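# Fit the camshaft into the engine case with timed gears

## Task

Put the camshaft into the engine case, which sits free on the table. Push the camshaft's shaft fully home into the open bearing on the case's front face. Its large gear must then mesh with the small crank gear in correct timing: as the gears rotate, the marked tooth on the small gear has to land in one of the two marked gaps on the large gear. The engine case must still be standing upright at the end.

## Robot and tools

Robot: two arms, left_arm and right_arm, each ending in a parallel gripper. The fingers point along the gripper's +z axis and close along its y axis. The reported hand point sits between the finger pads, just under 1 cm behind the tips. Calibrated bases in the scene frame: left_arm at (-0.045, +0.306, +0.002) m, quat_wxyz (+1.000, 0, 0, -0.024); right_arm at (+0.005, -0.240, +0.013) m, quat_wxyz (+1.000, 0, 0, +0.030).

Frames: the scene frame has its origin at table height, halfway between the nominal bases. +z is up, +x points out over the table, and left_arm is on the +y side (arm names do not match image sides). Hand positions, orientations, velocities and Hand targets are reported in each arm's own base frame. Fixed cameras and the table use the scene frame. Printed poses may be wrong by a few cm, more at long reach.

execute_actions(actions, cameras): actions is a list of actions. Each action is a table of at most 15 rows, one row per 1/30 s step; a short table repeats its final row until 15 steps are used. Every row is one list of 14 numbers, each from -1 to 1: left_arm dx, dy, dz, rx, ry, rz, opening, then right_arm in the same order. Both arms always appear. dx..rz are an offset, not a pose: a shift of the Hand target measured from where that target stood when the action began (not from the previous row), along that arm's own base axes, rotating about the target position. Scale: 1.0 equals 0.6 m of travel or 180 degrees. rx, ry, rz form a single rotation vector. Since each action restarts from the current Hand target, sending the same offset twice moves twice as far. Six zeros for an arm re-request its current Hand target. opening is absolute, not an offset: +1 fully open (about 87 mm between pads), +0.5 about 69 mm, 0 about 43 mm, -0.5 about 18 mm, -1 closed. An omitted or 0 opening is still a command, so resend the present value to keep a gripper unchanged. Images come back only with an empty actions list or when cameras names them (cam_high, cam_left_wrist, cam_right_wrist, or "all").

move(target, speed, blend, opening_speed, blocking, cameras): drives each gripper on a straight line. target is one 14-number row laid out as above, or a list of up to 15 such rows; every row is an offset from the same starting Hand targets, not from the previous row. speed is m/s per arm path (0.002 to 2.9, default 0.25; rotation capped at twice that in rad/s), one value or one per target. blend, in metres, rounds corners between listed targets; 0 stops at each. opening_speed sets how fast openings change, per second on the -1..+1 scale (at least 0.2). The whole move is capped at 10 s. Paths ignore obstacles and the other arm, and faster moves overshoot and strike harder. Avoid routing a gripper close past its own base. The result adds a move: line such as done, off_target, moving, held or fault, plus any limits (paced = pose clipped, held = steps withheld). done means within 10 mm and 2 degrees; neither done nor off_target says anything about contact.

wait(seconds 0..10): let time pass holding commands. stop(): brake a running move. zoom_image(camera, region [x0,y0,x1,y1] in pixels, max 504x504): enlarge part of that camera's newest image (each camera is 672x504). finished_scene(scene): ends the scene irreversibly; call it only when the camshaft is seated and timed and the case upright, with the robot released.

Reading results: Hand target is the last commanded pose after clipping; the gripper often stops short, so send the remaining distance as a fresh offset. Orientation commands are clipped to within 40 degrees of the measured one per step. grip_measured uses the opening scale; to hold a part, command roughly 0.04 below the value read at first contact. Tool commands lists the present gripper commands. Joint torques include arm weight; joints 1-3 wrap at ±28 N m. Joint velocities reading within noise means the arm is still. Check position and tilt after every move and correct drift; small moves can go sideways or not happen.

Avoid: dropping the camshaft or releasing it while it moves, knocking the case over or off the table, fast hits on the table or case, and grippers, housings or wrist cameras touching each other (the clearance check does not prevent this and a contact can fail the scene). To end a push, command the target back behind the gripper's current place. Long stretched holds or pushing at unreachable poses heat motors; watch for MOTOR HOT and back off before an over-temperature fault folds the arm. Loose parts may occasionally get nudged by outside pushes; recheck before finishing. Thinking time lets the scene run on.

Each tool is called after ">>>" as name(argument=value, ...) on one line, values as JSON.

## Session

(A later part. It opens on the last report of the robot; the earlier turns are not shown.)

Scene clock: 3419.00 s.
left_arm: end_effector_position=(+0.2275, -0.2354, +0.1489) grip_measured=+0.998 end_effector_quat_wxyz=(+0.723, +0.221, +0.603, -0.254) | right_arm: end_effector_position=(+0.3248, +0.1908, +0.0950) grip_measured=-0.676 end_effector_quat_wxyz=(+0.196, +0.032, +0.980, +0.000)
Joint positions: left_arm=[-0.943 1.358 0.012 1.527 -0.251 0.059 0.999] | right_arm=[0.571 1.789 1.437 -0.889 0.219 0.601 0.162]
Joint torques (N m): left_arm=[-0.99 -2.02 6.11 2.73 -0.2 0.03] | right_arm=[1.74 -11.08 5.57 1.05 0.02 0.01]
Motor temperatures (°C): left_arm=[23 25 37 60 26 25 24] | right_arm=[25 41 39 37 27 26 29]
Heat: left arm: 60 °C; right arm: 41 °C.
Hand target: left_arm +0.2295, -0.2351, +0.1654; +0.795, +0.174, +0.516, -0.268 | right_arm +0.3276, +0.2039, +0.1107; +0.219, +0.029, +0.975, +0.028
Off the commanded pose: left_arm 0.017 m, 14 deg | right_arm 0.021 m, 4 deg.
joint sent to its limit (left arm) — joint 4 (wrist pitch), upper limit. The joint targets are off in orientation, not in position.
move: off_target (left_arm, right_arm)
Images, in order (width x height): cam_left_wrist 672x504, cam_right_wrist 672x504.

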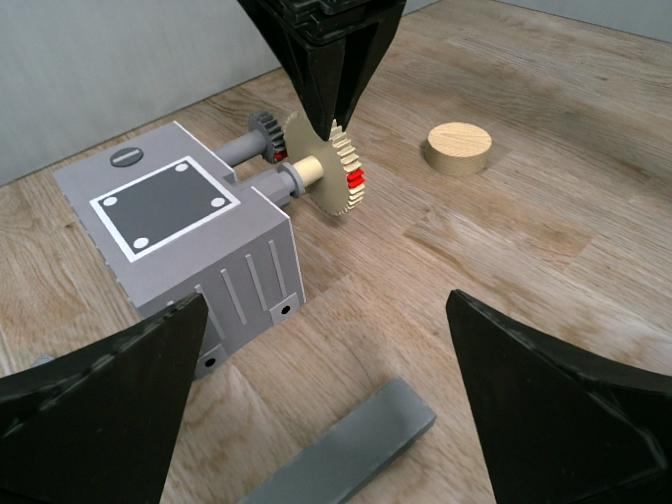

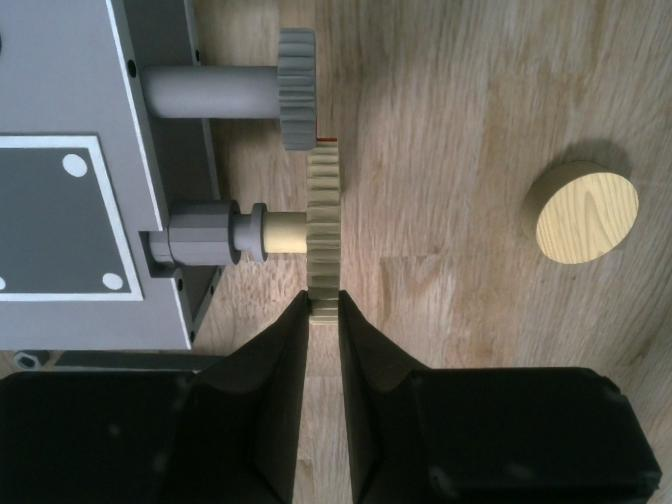

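>>> move(target=[[0,0,0,0,0,0,1,0.002,-0.003,0.0,0.0,0.03,0.0,-0.85],[0,0,0,0,0,0,1,-0.002,-0.003,0.0,0.0,-0.03,0.0,-0.85],[0,0,0,0,0,0,1,0.0,-0.003,0.0,0.0,0.0,0.0,-0.85]], speed=0.04, blend=0.005, cameras=["cam_left_wrist","cam_right_wrist"])

>>> zoom_image(camera="cam_left_wrist", region=[255, 120, 315, 170])

Scene clock: 3430.47 s.
left_arm: end_effector_position=(+0.2275, -0.2354, +0.1489) grip_measured=+0.998 end_effector_quat_wxyz=(+0.723, +0.221, +0.603, -0.254) | right_arm: end_effector_position=(+0.3209, +0.1924, +0.0953) grip_measured=-0.676 end_effector_quat_wxyz=(+0.209, +0.031, +0.977, +0.005)
Joint positions: left_arm=[-0.943 1.358 0.012 1.527 -0.251 0.059 0.999] | right_arm=[0.586 1.755 1.39 -0.85 0.231 0.606 0.162]
Joint torques (N m): left_arm=[-1.01 -2.02 6.11 2.73 -0.2 0.03] | right_arm=[0.09 -8.09 8.62 0.77 -0.11 -0.08]
Motor temperatures (°C): left_arm=[23 25 37 60 26 25 24] | right_arm=[25 41 40 37 27 26 29]
Heat: left arm: 60 °C; right arm: 41 °C.
Hand target: left_arm +0.2295, -0.2351, +0.1654; +0.795, +0.174, +0.516, -0.268 | right_arm +0.3276, +0.2021, +0.1107; +0.219, +0.029, +0.975, +0.028
Off the commanded pose: left_arm 0.017 m, 14 deg | right_arm 0.019 m, 3 deg.
joint sent to its limit (left arm) — joint 4 (wrist pitch), upper limit. The joint targets are off in orientation, not in position.
move: off_target (left_arm, right_arm); blend cut to 0 m at target 1
Images, in order (width x height): cam_left_wrist 672x504, cam_right_wrist 672x504.

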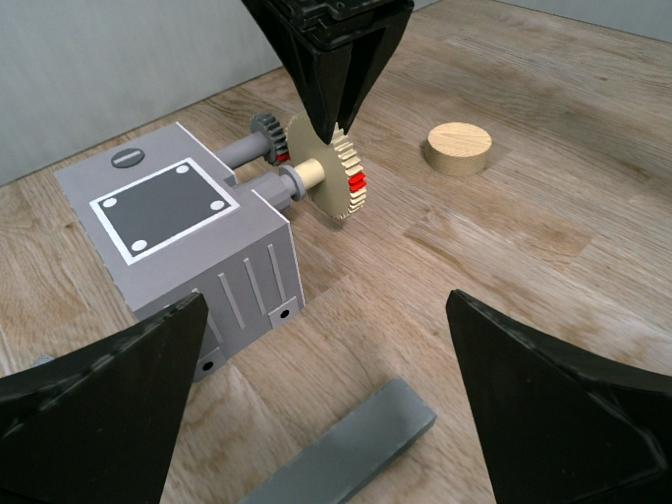

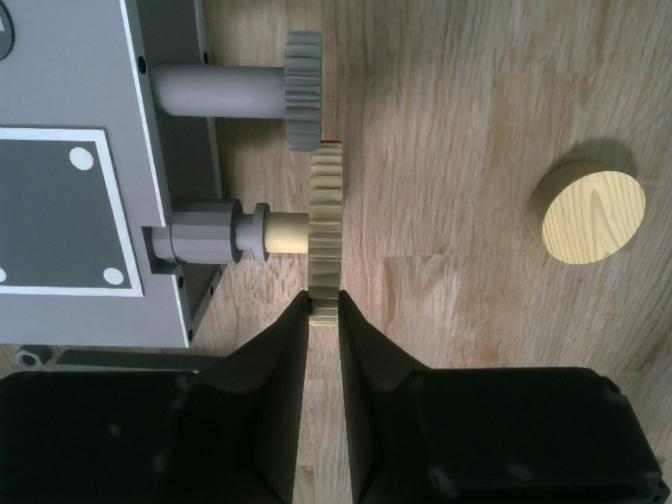

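Scaled by 8.400 from the camera's 672x504 image, which has a finer 960x720 frame.

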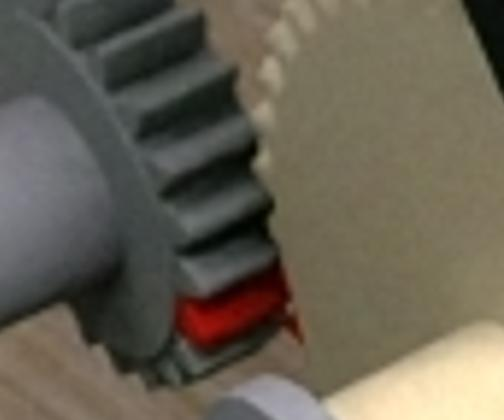

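>>> move(target=[[0,0,0,0,0,0,1,0.0,-0.036,0.0,0.0,0.0,0.0,-0.85]], speed=0.05, cameras=["cam_left_wrist","cam_right_wrist"])

>>> zoom_image(camera="cam_left_wrist", region=[255, 120, 315, 170])

Scene clock: 3460.67 s.
left_arm: end_effector_position=(+0.2275, -0.2354, +0.1489) grip_measured=+0.998 end_effector_quat_wxyz=(+0.723, +0.221, +0.603, -0.254) | right_arm: end_effector_position=(+0.3245, +0.1852, +0.0953) grip_measured=-0.676 end_effector_quat_wxyz=(+0.197, +0.029, +0.980, +0.020)
Joint positions: left_arm=[-0.943 1.358 0.012 1.527 -0.251 0.059 0.999] | right_arm=[0.542 1.753 1.39 -0.849 0.177 0.569 0.162]
Joint torques (N m): left_arm=[-0.99 -2.02 6.11 2.73 -0.2 0.03] | right_arm=[-0.8 -11.89 4.66 0.93 0.23 -0.2]
Motor temperatures (°C): left_arm=[23 25 37 60 26 25 24] | right_arm=[25 39 44 36 27 26 29]
Heat: left arm: 60 °C; right arm: 44 °C.
Hand target: left_arm +0.2295, -0.2351, +0.1654; +0.795, +0.174, +0.516, -0.268 | right_arm +0.3276, +0.1804, +0.1107; +0.219, +0.029, +0.975, +0.028
Off the commanded pose: left_arm 0.017 m, 14 deg | right_arm 0.016 m, 3 deg.
joint sent to its limit (left arm) — joint 4 (wrist pitch), upper limit. The joint targets are off in orientation, not in position.
move: off_target (left_arm, right_arm)
Images, in order (width x height): cam_left_wrist 672x504, cam_right_wrist 672x504.

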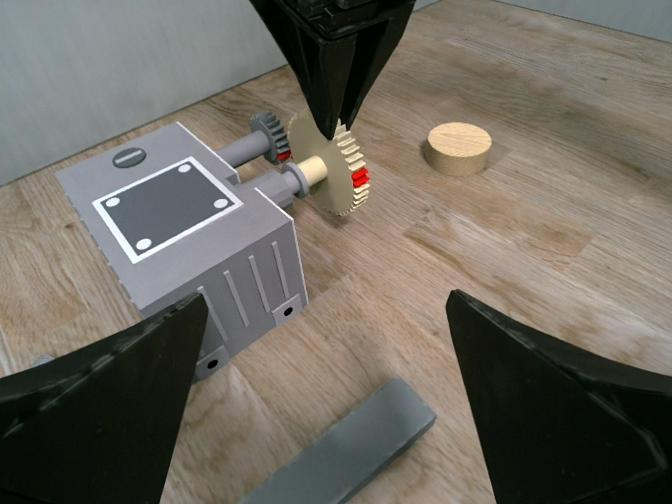

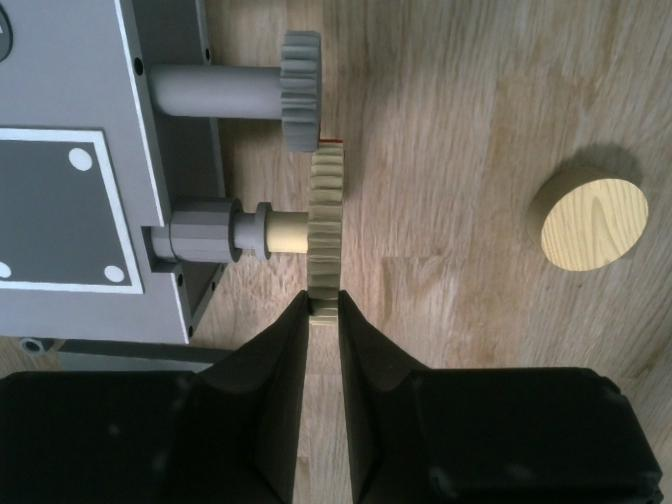

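Scaled by 8.400 from the camera's 672x504 image, which has a finer 960x720 frame.

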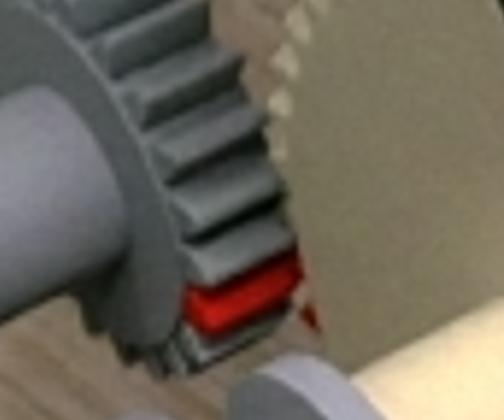

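>>> move(target=[[0,0,0,0,0,0,1,-0.008,0,0.002,0.0,-0.035,0.0,-0.85]], speed=0.05, cameras=["cam_left_wrist","cam_right_wrist"])

>>> zoom_image(camera="cam_left_wrist", region=[255, 120, 315, 170])

Scene clock: 3479.73 s.
left_arm: end_effector_position=(+0.2275, -0.2354, +0.1489) grip_measured=+0.998 end_effector_quat_wxyz=(+0.723, +0.221, +0.603, -0.254) | right_arm: end_effector_position=(+0.3188, +0.1768, +0.0948) grip_measured=-0.676 end_effector_quat_wxyz=(+0.243, +0.029, +0.970, +0.016)
Joint positions: left_arm=[-0.943 1.358 0.012 1.527 -0.251 0.059 0.999] | right_arm=[0.561 1.654 1.253 -0.737 0.239 0.567 0.162]
Joint torques (N m): left_arm=[-1.01 -2.02 6.11 2.73 -0.2 0.03] | right_arm=[0.95 -11.03 5.04 1.18 0.31 -0.09]
Motor temperatures (°C): left_arm=[23 25 37 61 26 25 24] | right_arm=[25 39 42 36 27 26 29]
Heat: left arm: 61 °C; right arm: 42 °C.
Hand target: left_arm +0.2295, -0.2351, +0.1654; +0.795, +0.174, +0.516, -0.268 | right_arm +0.3228, +0.1805, +0.1120; +0.272, +0.028, +0.961, +0.030
Off the commanded pose: left_arm 0.017 m, 14 deg | right_arm 0.018 m, 4 deg.
joint sent to its limit (left arm) — joint 4 (wrist pitch), upper limit. The joint targets are off in orientation, not in position.
move: off_target (left_arm, right_arm)
Images, in order (width x height): cam_left_wrist 672x504, cam_right_wrist 672x504.

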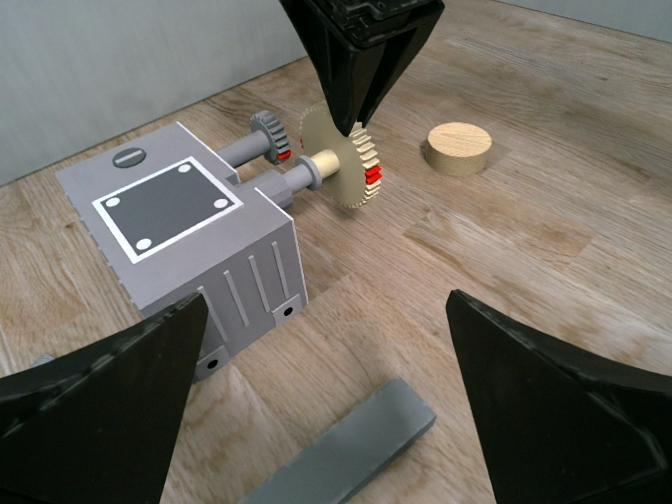

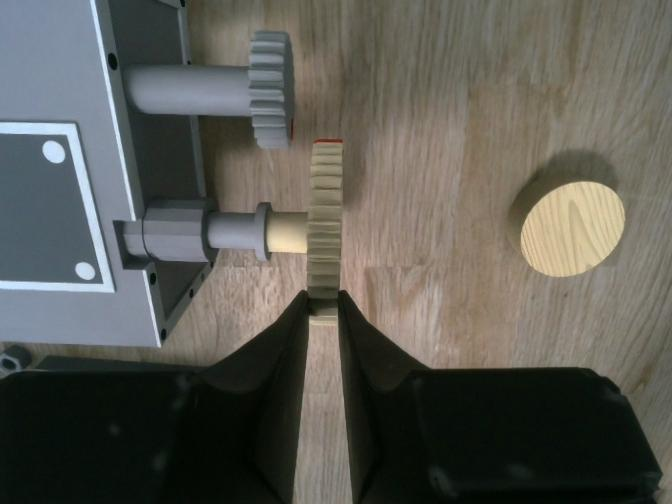

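Scaled by 8.400 from the camera's 672x504 image, which has a finer 960x720 frame.

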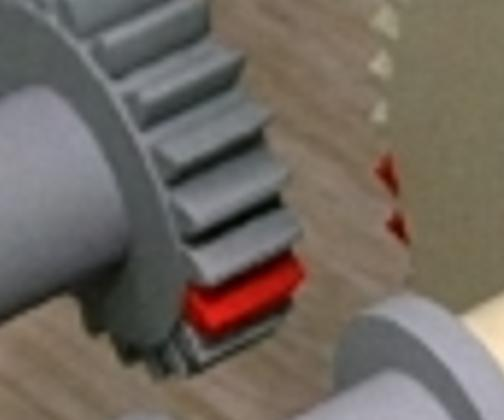

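>>> zoom_image(camera="cam_left_wrist", region=[225, 90, 395, 220])

Scaled by 2.965 from the camera's 672x504 image, which has a finer 960x720 frame.

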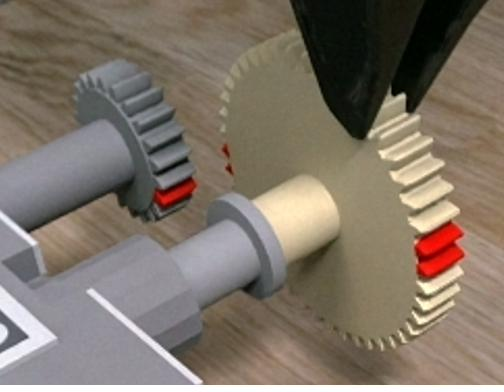

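>>> move(target=[[0,0,0,0,0,0,1,0.002,0.016,0.0,0.0,0.0,0.0,-0.85]], speed=0.04, cameras=[])

>>> move(target=[[0,0,0,0,0,0,1,0.002,0.01,0.0,0.0,0.0,0.0,-0.85]], speed=0.03, cameras=["cam_left_wrist","cam_right_wrist"])

>>> zoom_image(camera="cam_left_wrist", region=[225, 90, 395, 220])

>>> zoom_image(camera="cam_left_wrist", region=[255, 120, 315, 170])

Scene clock: 3510.80 s.
left_arm: end_effector_position=(+0.2275, -0.2354, +0.1489) grip_measured=+0.998 end_effector_quat_wxyz=(+0.723, +0.221, +0.603, -0.254) | right_arm: end_effector_position=(+0.3173, +0.1782, +0.0951) grip_measured=-0.676 end_effector_quat_wxyz=(+0.247, +0.028, +0.968, +0.008)
Joint positions: left_arm=[-0.943 1.358 0.012 1.527 -0.251 0.059 0.999] | right_arm=[0.578 1.654 1.253 -0.74 0.264 0.578 0.162]
Joint torques (N m): left_arm=[-1.01 -2.02 6.11 2.73 -0.2 0.03] | right_arm=[1.51 -8.91 6.93 1.13 0.16 -0.01]
Motor temperatures (°C): left_arm=[23 24 37 61 26 25 24] | right_arm=[25 42 40 36 27 26 29]
Heat: left arm: 61 °C; right arm: 42 °C.
Hand target: left_arm +0.2295, -0.2351, +0.1654; +0.795, +0.174, +0.516, -0.268 | right_arm +0.3240, +0.1900, +0.1119; +0.272, +0.028, +0.961, +0.030
Off the commanded pose: left_arm 0.017 m, 14 deg | right_arm 0.022 m, 4 deg.
joint sent to its limit (left arm) — joint 4 (wrist pitch), upper limit. The joint targets are off in orientation, not in position.
move: off_target (left_arm, right_arm)
No camera images: "cameras" was empty.

Scene clock: 3511.57 s.
left_arm: end_effector_position=(+0.2275, -0.2354, +0.1489) grip_measured=+0.998 end_effector_quat_wxyz=(+0.723, +0.221, +0.603, -0.254) | right_arm: end_effector_position=(+0.3150, +0.1800, +0.0949) grip_measured=-0.676 end_effector_quat_wxyz=(+0.248, +0.030, +0.968, +0.004)
Joint positions: left_arm=[-0.943 1.358 0.012 1.527 -0.251 0.059 0.999] | right_arm=[0.589 1.654 1.253 -0.746 0.276 0.592 0.162]
Joint torques (N m): left_arm=[-0.99 -2.03 6.11 2.73 -0.2 0.03] | right_arm=[1.69 -7.42 8.32 1.13 0.11 -0.05]
Motor temperatures (°C): left_arm=[23 24 37 61 26 25 24] | right_arm=[25 42 40 36 27 26 29]
Heat: left arm: 61 °C; right arm: 42 °C.
Hand target: left_arm +0.2295, -0.2351, +0.1654; +0.795, +0.174, +0.516, -0.268 | right_arm +0.3252, +0.1961, +0.1120; +0.272, +0.028, +0.961, +0.030
Off the commanded pose: left_arm 0.017 m, 14 deg | right_arm 0.025 m, 4 deg.
joint sent to its limit (left arm) — joint 4 (wrist pitch), upper limit. The joint targets are off in orientation, not in position.
move: off_target (left_arm, right_arm)
Images, in order (width x height): cam_left_wrist 672x504, cam_right_wrist 672x504.

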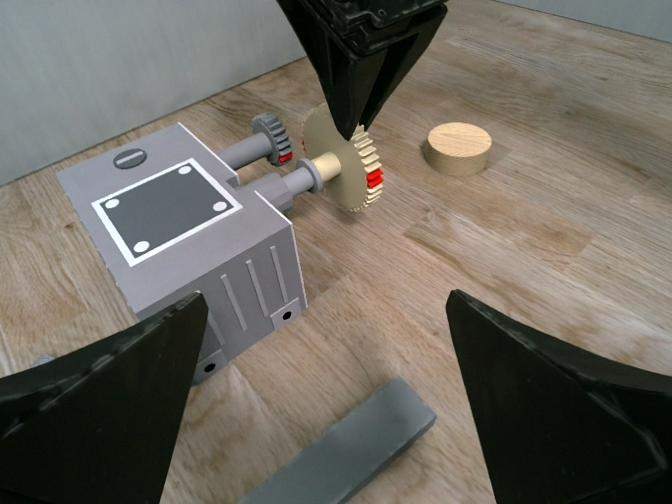

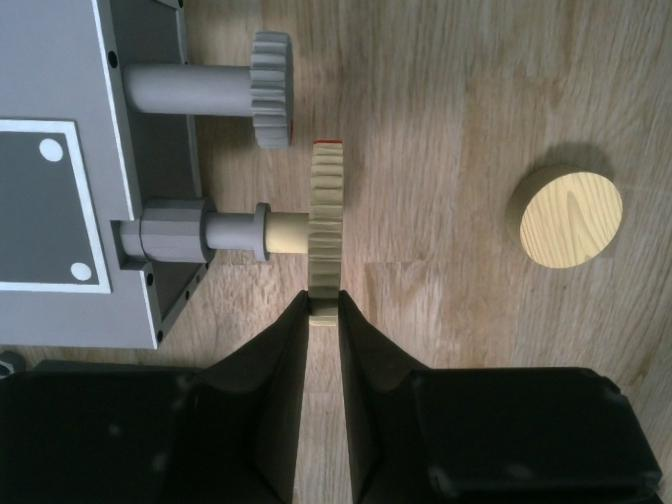

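Scaled by 2.965 from the camera's 672x504 image, which has a finer 960x720 frame.

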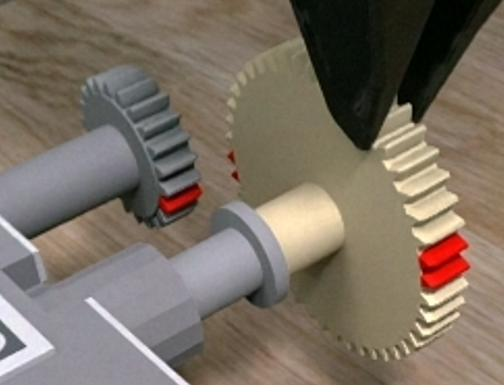

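Scaled by 8.400 from the camera's 672x504 image, which has a finer 960x720 frame.

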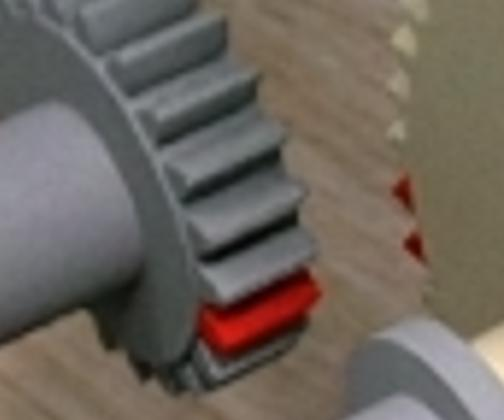

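>>> move(target=[[0,0,0,0,0,0,1,0.0,-0.006,0.000,0.025,0,0,-0.8],[0,0,0,0,0,0,1,0.0,-0.004,0.000,0.0,0,0.02,-0.8],[0,0,0,0,0,0,1,0.0,-0.002,0.000,-0.015,0,0,-0.8],[0,0,0,0,0,0,1,0.0,0.0,0.000,0.0,0,-0.02,-0.8],[0,0,0,0,0,0,1,0.0,0.0,0.000,0.02,0,0,-0.8],[0,0,0,0,0,0,1,0.0,0.0,0.000,0.0,0,0.0,-0.8]], speed=0.1, blend=0.02, cameras=["cam_left_wrist","cam_right_wrist"])

>>> zoom_image(camera="cam_left_wrist", region=[225, 90, 395, 220])

Scene clock: 3522.13 s.
left_arm: end_effector_position=(+0.2275, -0.2354, +0.1489) grip_measured=+0.998 end_effector_quat_wxyz=(+0.723, +0.221, +0.603, -0.254) | right_arm: end_effector_position=(+0.3145, +0.1806, +0.0949) grip_measured=-0.676 end_effector_quat_wxyz=(+0.242, +0.034, +0.970, +0.002)
Joint positions: left_arm=[-0.943 1.358 0.012 1.527 -0.251 0.059 0.999] | right_arm=[0.59 1.664 1.268 -0.764 0.275 0.602 0.162]
Joint torques (N m): left_arm=[-1.01 -2.02 6.11 2.73 -0.2 0.03] | right_arm=[1.62 -8.47 7.23 1.26 0.13 -0.11]
Motor temperatures (°C): left_arm=[23 24 36 61 26 25 24] | right_arm=[25 41 41 36 27 26 29]
Heat: left arm: 61 °C; right arm: 41 °C.
Hand target: left_arm +0.2295, -0.2351, +0.1654; +0.795, +0.174, +0.516, -0.268 | right_arm +0.3251, +0.1961, +0.1120; +0.272, +0.028, +0.961, +0.030
Off the commanded pose: left_arm 0.017 m, 14 deg | right_arm 0.025 m, 5 deg.
joint sent to its limit (left arm) — joint 4 (wrist pitch), upper limit. The joint targets are off in orientation, not in position.
move: off_target (left_arm, right_arm); blend cut to 0 m at target 1, 0.0196 m at target 2, 0.0196 m at target 3, 0.0196 m at target 4, 0.0157 m at target 5
Images, in order (width x height): cam_left_wrist 672x504, cam_right_wrist 672x504.

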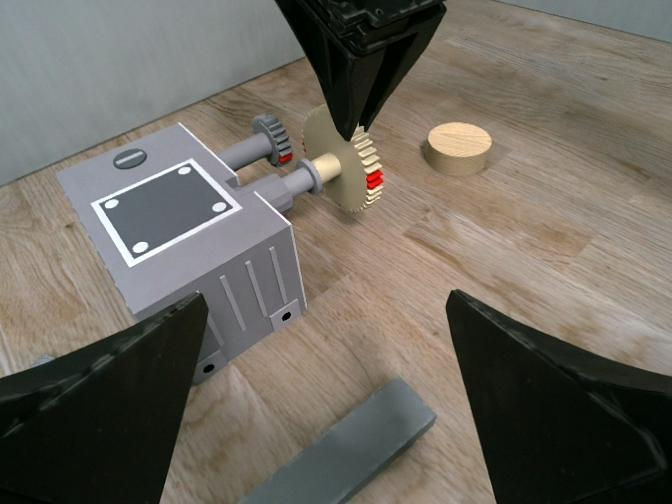

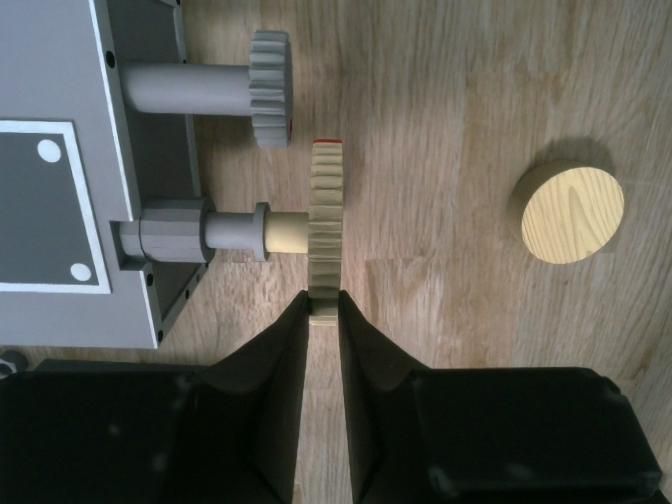

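Scaled by 2.965 from the camera's 672x504 image, which has a finer 960x720 frame.

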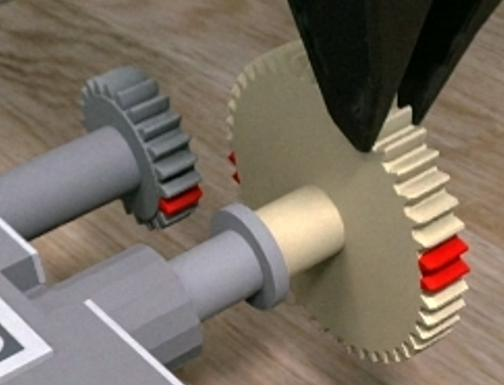

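>>> move(target=[[0,0,0,0,0,0,1,0.0,0.0,0.000,0.03,0,0,-0.8],[0,0,0,0,0,0,1,0.0,0.004,0.000,0.045,0,0.01,-0.8]], speed=0.08, blend=0.02, cameras=["cam_left_wrist","cam_right_wrist"])

>>> zoom_image(camera="cam_left_wrist", region=[225, 90, 395, 220])

Scene clock: 3534.57 s.
left_arm: end_effector_position=(+0.2275, -0.2354, +0.1489) grip_measured=+0.998 end_effector_quat_wxyz=(+0.723, +0.221, +0.603, -0.254) | right_arm: end_effector_position=(+0.3152, +0.1833, +0.0947) grip_measured=-0.676 end_effector_quat_wxyz=(+0.239, +0.033, +0.969, +0.055)
Joint positions: left_arm=[-0.943 1.358 0.012 1.527 -0.251 0.059 0.999] | right_arm=[0.545 1.623 1.212 -0.69 0.165 0.573 0.162]
Joint torques (N m): left_arm=[-0.99 -2.02 6.09 2.73 -0.2 0.03] | right_arm=[0.08 -9.96 5.04 1.64 -0.35 -0.07]
Motor temperatures (°C): left_arm=[23 24 36 61 26 25 24] | right_arm=[25 40 41 36 27 26 29]
Heat: left arm: 61 °C; right arm: 41 °C.
Hand target: left_arm +0.2295, -0.2351, +0.1654; +0.795, +0.174, +0.516, -0.268 | right_arm +0.3251, +0.1985, +0.1119; +0.269, +0.032, +0.957, +0.102
Off the commanded pose: left_arm 0.017 m, 14 deg | right_arm 0.025 m, 7 deg.
joint sent to its limit (left arm) — joint 4 (wrist pitch), upper limit. The joint targets are off in orientation, not in position.
move: off_target (left_arm, right_arm); blend cut to 0.0142 m at target 1
Images, in order (width x height): cam_left_wrist 672x504, cam_right_wrist 672x504.

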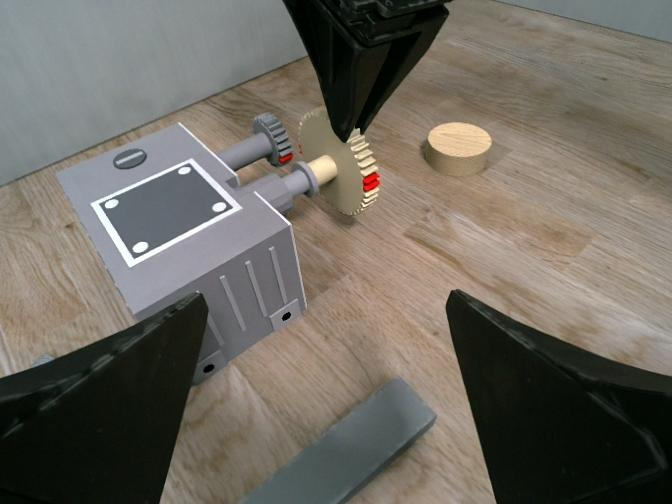

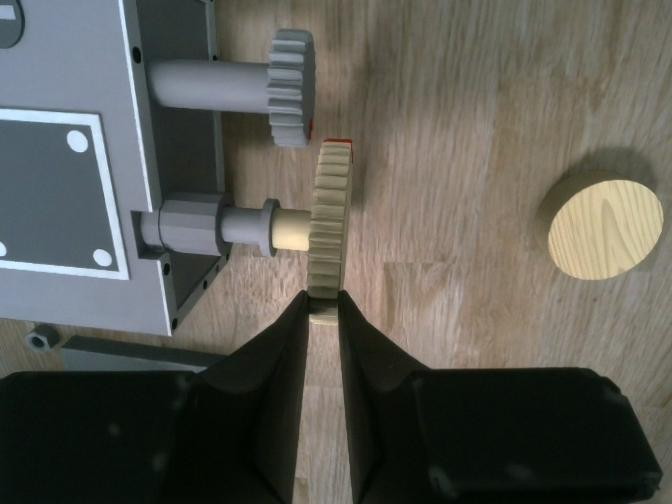

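Scaled by 2.965 from the camera's 672x504 image, which has a finer 960x720 frame.

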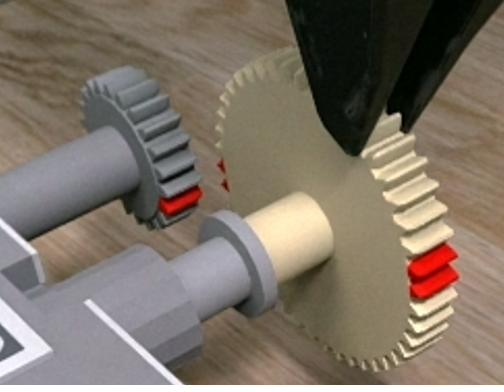

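>>> move(target=[[0,0,0,0,0,0,1,0.001,-0.006,0.0,0.0,0.025,0.0,-0.85]], speed=0.05, cameras=["cam_left_wrist","cam_right_wrist"])

>>> zoom_image(camera="cam_left_wrist", region=[255, 120, 315, 170])

Scene clock: 3546.53 s.
left_arm: end_effector_position=(+0.2275, -0.2354, +0.1489) grip_measured=+0.998 end_effector_quat_wxyz=(+0.723, +0.221, +0.603, -0.254) | right_arm: end_effector_position=(+0.3155, +0.1826, +0.0951) grip_measured=-0.675 end_effector_quat_wxyz=(+0.218, +0.037, +0.973, +0.070)
Joint positions: left_arm=[-0.943 1.358 0.012 1.527 -0.251 0.059 0.999] | right_arm=[0.515 1.64 1.238 -0.72 0.107 0.566 0.163]
Joint torques (N m): left_arm=[-0.99 -2.02 6.11 2.73 -0.2 0.03] | right_arm=[-0.14 -6.99 8.64 1.08 -0.33 -0.05]
Motor temperatures (°C): left_arm=[23 24 36 61 26 25 24] | right_arm=[25 40 41 37 27 26 29]
Heat: left arm: 61 °C; right arm: 41 °C.
Hand target: left_arm +0.2295, -0.2351, +0.1654; +0.795, +0.174, +0.516, -0.268 | right_arm +0.3258, +0.1949, +0.1120; +0.231, +0.036, +0.967, +0.101
Off the commanded pose: left_arm 0.017 m, 14 deg | right_arm 0.023 m, 4 deg.
joint sent to its limit (left arm) — joint 4 (wrist pitch), upper limit. The joint targets are off in orientation, not in position.
move: off_target (left_arm, right_arm)
Images, in order (width x height): cam_left_wrist 672x504, cam_right_wrist 672x504.

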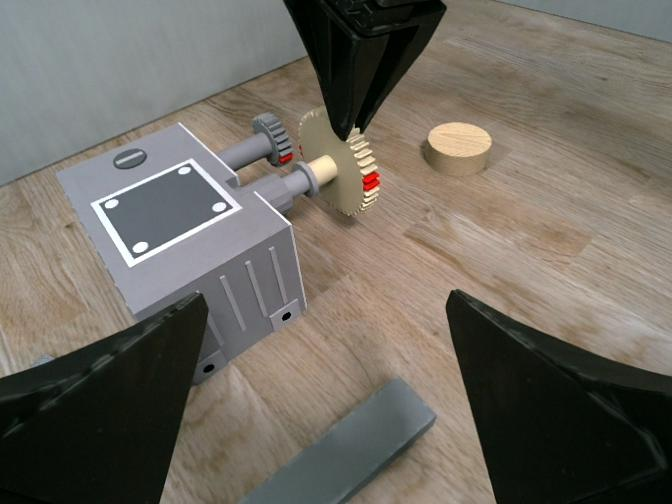

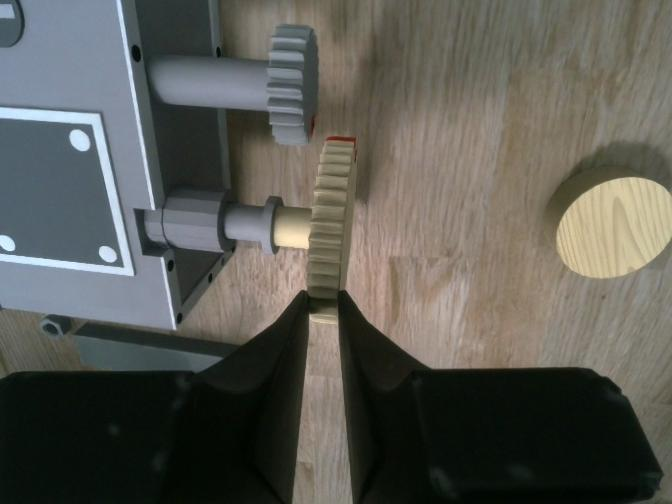

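Scaled by 8.400 from the camera's 672x504 image, which has a finer 960x720 frame.

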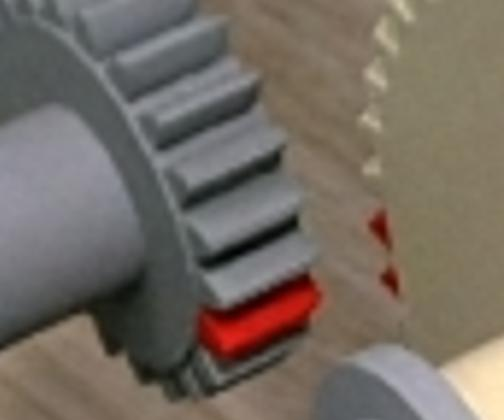

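>>> move(target=[[0,0,0,0,0,0,1,0.001,0,0.0,0.0,0.014,0.0,-0.85]], speed=0.05, cameras=["cam_left_wrist"])

>>> zoom_image(camera="cam_left_wrist", region=[255, 120, 315, 170])

Scene clock: 3552.17 s.
left_arm: end_effector_position=(+0.2275, -0.2354, +0.1489) grip_measured=+0.998 end_effector_quat_wxyz=(+0.723, +0.221, +0.603, -0.254) | right_arm: end_effector_position=(+0.3169, +0.1827, +0.0957) grip_measured=-0.675 end_effector_quat_wxyz=(+0.198, +0.039, +0.977, +0.069)
Joint positions: left_arm=[-0.943 1.358 0.012 1.527 -0.251 0.059 0.999] | right_arm=[0.502 1.675 1.289 -0.771 0.084 0.565 0.163]
Joint torques (N m): left_arm=[-1.01 -2 6.11 2.73 -0.2 0.03] | right_arm=[-0.12 -7.21 8.55 1 -0.36 -0.05]
Motor temperatures (°C): left_arm=[23 24 36 62 26 25 24] | right_arm=[25 39 42 36 27 26 29]
Heat: left arm: 62 °C; right arm: 42 °C.
Hand target: left_arm +0.2295, -0.2351, +0.1654; +0.795, +0.174, +0.516, -0.268 | right_arm +0.3264, +0.1949, +0.1120; +0.210, +0.038, +0.972, +0.100
Off the commanded pose: left_arm 0.017 m, 14 deg | right_arm 0.022 m, 4 deg.
joint sent to its limit (left arm) — joint 4 (wrist pitch), upper limit. The joint targets are off in orientation, not in position.
move: off_target (left_arm, right_arm)
Images, in order (width x height): cam_left_wrist 672x504.

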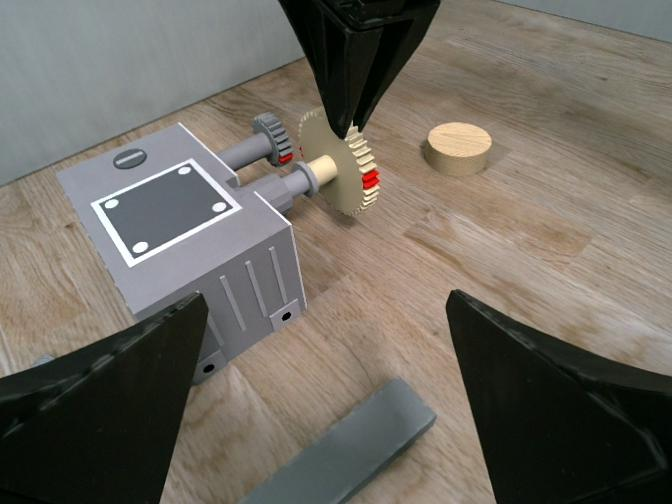

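Scaled by 8.400 from the camera's 672x504 image, which has a finer 960x720 frame.

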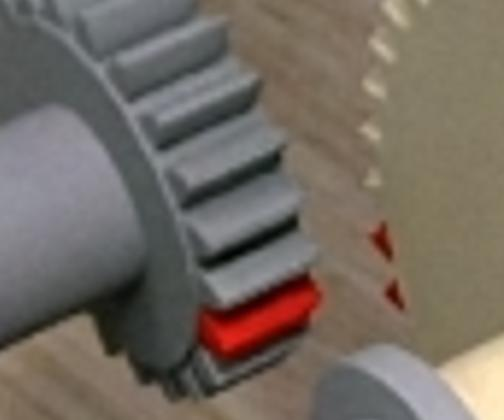

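>>> move(target=[[0,0,0,0,0,0,1,-0.004,-0.008,-0.010,-0.02,0,0.0,-0.8],[0,0,0,0,0,0,1,-0.004,-0.008,-0.01,-0.02,0,0,-0.3]], speed=0.05, opening_speed=0.5, cameras=["cam_left_wrist","cam_right_wrist"])

>>> zoom_image(camera="cam_left_wrist", region=[255, 120, 315, 170])

Scene clock: 3561.67 s.
left_arm: end_effector_position=(+0.2275, -0.2354, +0.1489) grip_measured=+0.998 end_effector_quat_wxyz=(+0.723, +0.221, +0.603, -0.254) | right_arm: end_effector_position=(+0.3189, +0.1831, +0.0975) grip_measured=-0.300 end_effector_quat_wxyz=(+0.201, +0.037, +0.977, +0.061)
Joint positions: left_arm=[-0.943 1.358 0.012 1.527 -0.251 0.059 0.999] | right_arm=[0.51 1.683 1.307 -0.782 0.102 0.564 0.35]
Joint torques (N m): left_arm=[-0.99 -2.02 6.11 2.73 -0.2 0.03] | right_arm=[1.07 -6.68 7.47 0.94 0.11 -0.08]
Motor temperatures (°C): left_arm=[23 24 36 62 26 25 24] | right_arm=[25 39 43 36 27 26 29]
Heat: left arm: 62 °C; right arm: 43 °C.
Hand target: left_arm +0.2295, -0.2351, +0.1654; +0.795, +0.174, +0.516, -0.268 | right_arm +0.3240, +0.1900, +0.1059; +0.211, +0.031, +0.975, +0.069
Off the commanded pose: left_arm 0.017 m, 14 deg | right_arm 0.012 m, 2 deg.
joint sent to its limit (left arm) — joint 4 (wrist pitch), upper limit. The joint targets are off in orientation, not in position.
move: off_target (left_arm, right_arm); target 2's new opening was sent with right_arm's hand 0.015 m and 2 deg from that target
Images, in order (width x height): cam_left_wrist 672x504, cam_right_wrist 672x504.

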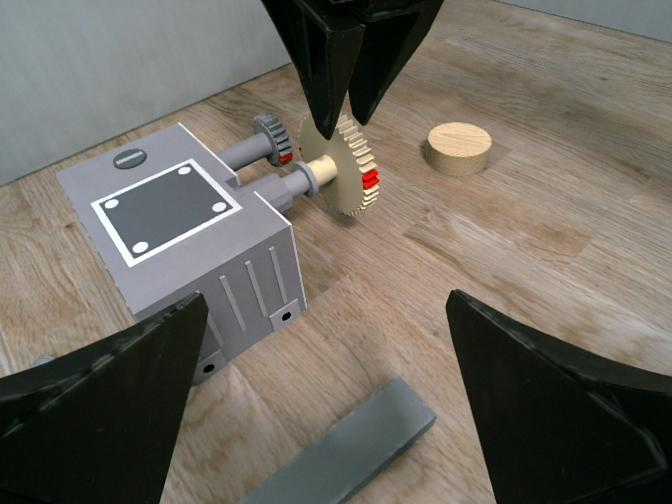

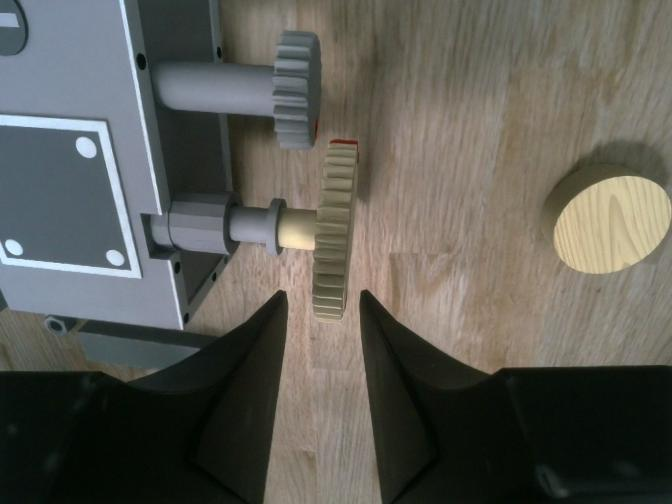

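Scaled by 8.400 from the camera's 672x504 image, which has a finer 960x720 frame.

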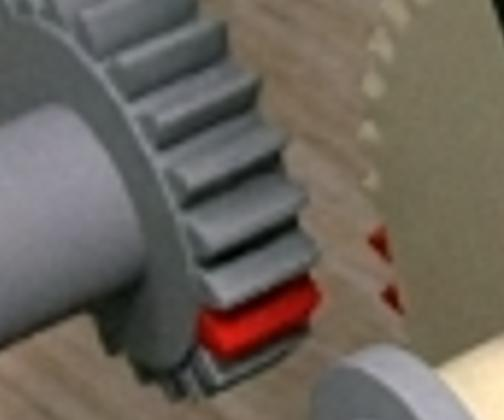

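>>> move(target=[[0,0,0,0,0,0,1,0,-0.008,0,0,0,0,-0.05],[0,0,0,0,0,0,1,-0.075,-0.008,0.158,0,0,0,-0.05],[0,0,0,0,0,0,1,-0.02,-0.1667,0.12,0.1227,0.0694,0.0145,-1],[0,0,0,0,0,0,1,0.015,-0.1167,-0.02,0.1227,0.0694,0.0145,-1]], speed=[0.05,0.12,0.2,0.15], blend=[0,0.02,0.02,0], cameras=["cam_left_wrist","cam_right_wrist"])

>>> zoom_image(camera="cam_right_wrist", region=[60, 10, 350, 330])

Scene clock: 3591.73 s.
left_arm: end_effector_position=(+0.2275, -0.2354, +0.1489) grip_measured=+0.998 end_effector_quat_wxyz=(+0.723, +0.221, +0.603, -0.254) | right_arm: end_effector_position=(+0.3312, +0.1189, +0.0977) grip_measured=-1.000 end_effector_quat_wxyz=(+0.089, +0.057, +0.960, +0.258)
Joint positions: left_arm=[-0.943 1.358 0.012 1.527 -0.251 0.059 0.999] | right_arm=[0.081 1.762 1.329 -0.863 -0.486 0.268 0]
Joint torques (N m): left_arm=[-1.01 -2.02 6.11 2.73 -0.2 0.03] | right_arm=[0.7 -7.12 4.3 0.91 -0.15 -0.04]
Motor temperatures (°C): left_arm=[23 24 36 62 26 25 24] | right_arm=[25 38 44 35 27 26 29]
Heat: left arm: 62 °C; right arm: 44 °C.
Hand target: left_arm +0.2295, -0.2351, +0.1654; +0.795, +0.174, +0.516, -0.268 | right_arm +0.3330, +0.1200, +0.0939; +0.093, +0.056, +0.961, +0.255
Off the commanded pose: left_arm 0.017 m, 14 deg | right_arm 0.004 m, 1 deg.
joint sent to its limit (left arm) — joint 4 (wrist pitch), upper limit. The joint targets are off in orientation, not in position.
move: off_target (left_arm); blend cut to 0 m at target 3
Images, in order (width x height): cam_left_wrist 672x504, cam_right_wrist 672x504.

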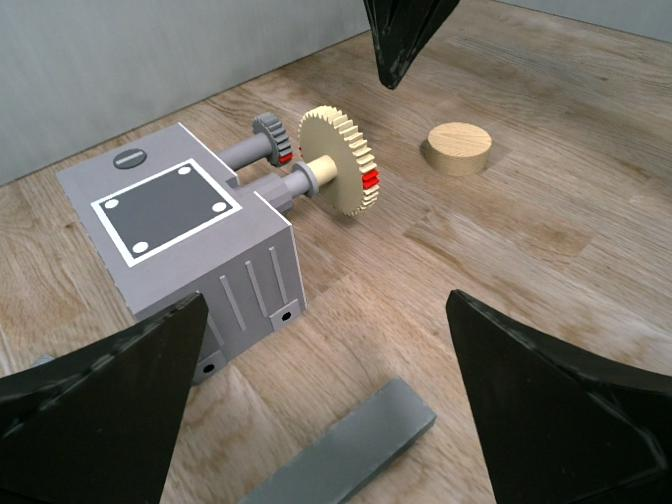

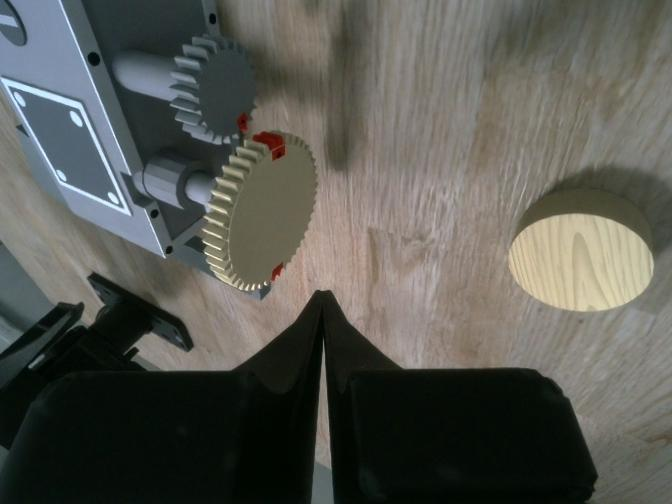

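Scaled by 1.575 from the camera's 672x504 image, which has a finer 960x720 frame.

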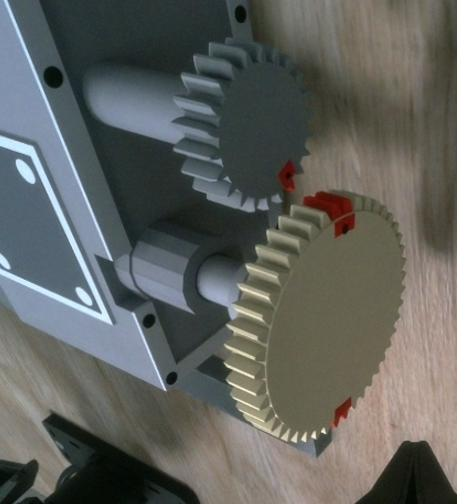

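>>> zoom_image(camera="cam_right_wrist", region=[220, 95, 300, 175])

Scaled by 6.300 from the camera's 672x504 image, which has a finer 960x720 frame.

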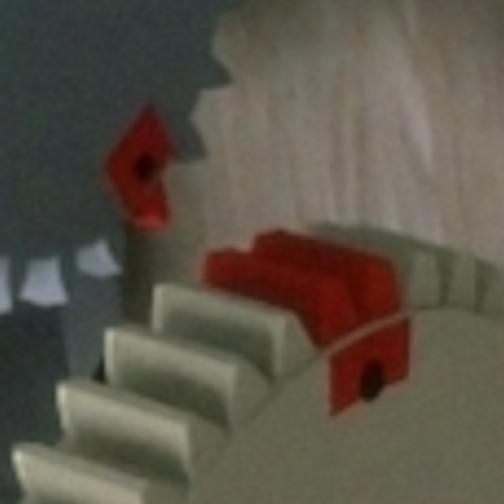

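>>> move(target=[0,0,0,0,0,0,1,0.002,0.065,-0.004,0,0,0,-1], speed=0.08, cameras=["cam_left_wrist","cam_right_wrist"])

Scene clock: 3611.10 s.
left_arm: end_effector_position=(+0.2275, -0.2354, +0.1489) grip_measured=+0.998 end_effector_quat_wxyz=(+0.723, +0.221, +0.603, -0.254) | right_arm: end_effector_position=(+0.3317, +0.1582, +0.0960) grip_measured=-1.000 end_effector_quat_wxyz=(+0.090, +0.055, +0.960, +0.258)
Joint positions: left_arm=[-0.943 1.358 0.012 1.527 -0.251 0.059 0.999] | right_arm=[0.195 1.772 1.329 -0.798 -0.452 0.387 0]
Joint torques (N m): left_arm=[-1.01 -2.02 6.09 2.73 -0.2 0.03] | right_arm=[0.57 -6.83 4.52 1.02 -0.1 -0.01]
Motor temperatures (°C): left_arm=[23 24 36 62 26 25 24] | right_arm=[25 38 42 35 27 26 29]
Heat: left arm: 62 °C; right arm: 42 °C.
Hand target: left_arm +0.2295, -0.2351, +0.1654; +0.795, +0.174, +0.516, -0.268 | right_arm +0.3342, +0.1591, +0.0916; +0.093, +0.056, +0.961, +0.255
Off the commanded pose: left_arm 0.017 m, 14 deg | right_arm 0.005 m, 1 deg.
joint sent to its limit (left arm) — joint 4 (wrist pitch), upper limit. The joint targets are off in orientation, not in position.
move: off_target (left_arm)
Images, in order (width x height): cam_left_wrist 672x504, cam_right_wrist 672x504.

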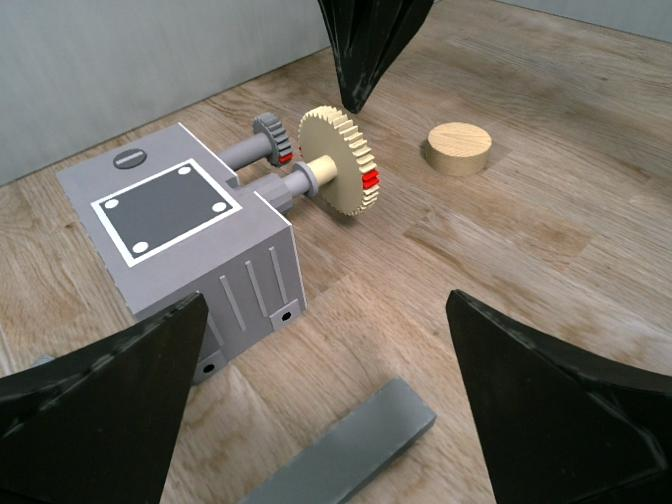

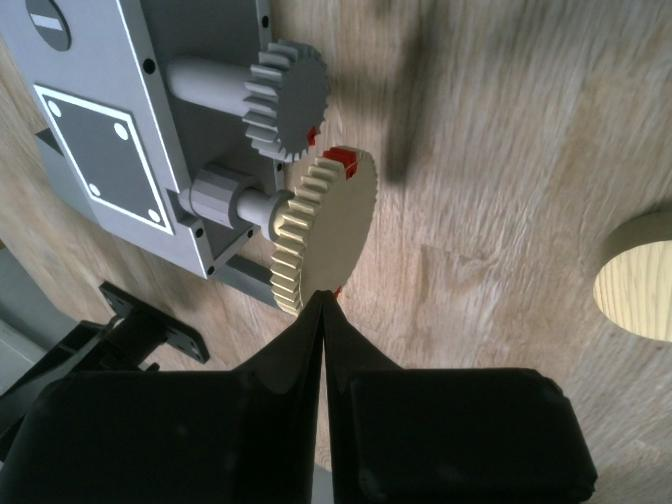

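>>> move(target=[0,0,0,0,0,0,1,0.016,0.0,-0.018,0,0,0,-1], speed=0.06, cameras=["cam_left_wrist","cam_right_wrist"])

Scene clock: 3626.37 s.
left_arm: end_effector_position=(+0.2275, -0.2354, +0.1489) grip_measured=+0.998 end_effector_quat_wxyz=(+0.723, +0.221, +0.603, -0.254) | right_arm: end_effector_position=(+0.3373, +0.1593, +0.0818) grip_measured=-1.000 end_effector_quat_wxyz=(+0.083, +0.058, +0.961, +0.256)
Joint positions: left_arm=[-0.943 1.358 0.012 1.527 -0.251 0.059 0.999] | right_arm=[0.195 1.817 1.329 -0.768 -0.452 0.388 0]
Joint torques (N m): left_arm=[-1.01 -2.02 6.11 2.73 -0.2 0.03] | right_arm=[0.09 -7.21 5.34 0.97 -0.12 -0.07]
Motor temperatures (°C): left_arm=[23 24 36 62 26 25 24] | right_arm=[25 37 41 35 27 26 29]
Heat: left arm: 62 °C; right arm: 41 °C.
Hand target: left_arm +0.2295, -0.2351, +0.1654; +0.795, +0.174, +0.516, -0.268 | right_arm +0.3438, +0.1591, +0.0807; +0.093, +0.056, +0.961, +0.255
Off the commanded pose: left_arm 0.017 m, 14 deg | right_arm 0.007 m, 1 deg.
joint sent to its limit (left arm) — joint 4 (wrist pitch), upper limit. The joint targets are off in orientation, not in position.
move: off_target (left_arm)
Images, in order (width x height): cam_left_wrist 672x504, cam_right_wrist 672x504.

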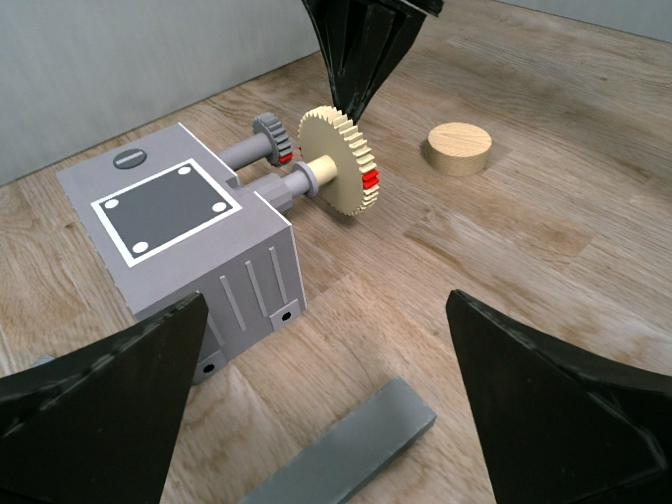

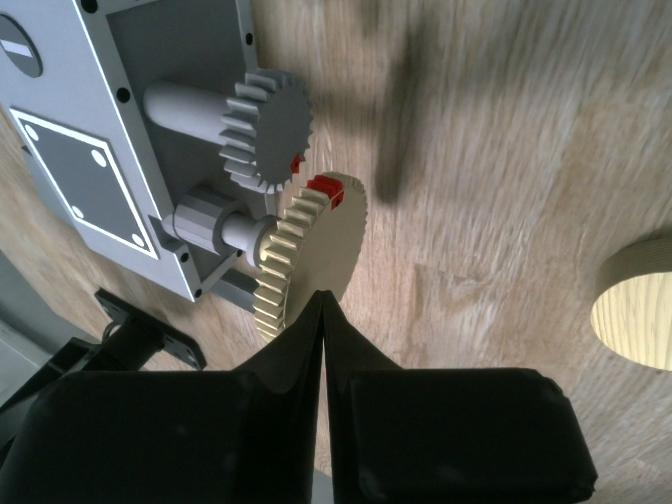

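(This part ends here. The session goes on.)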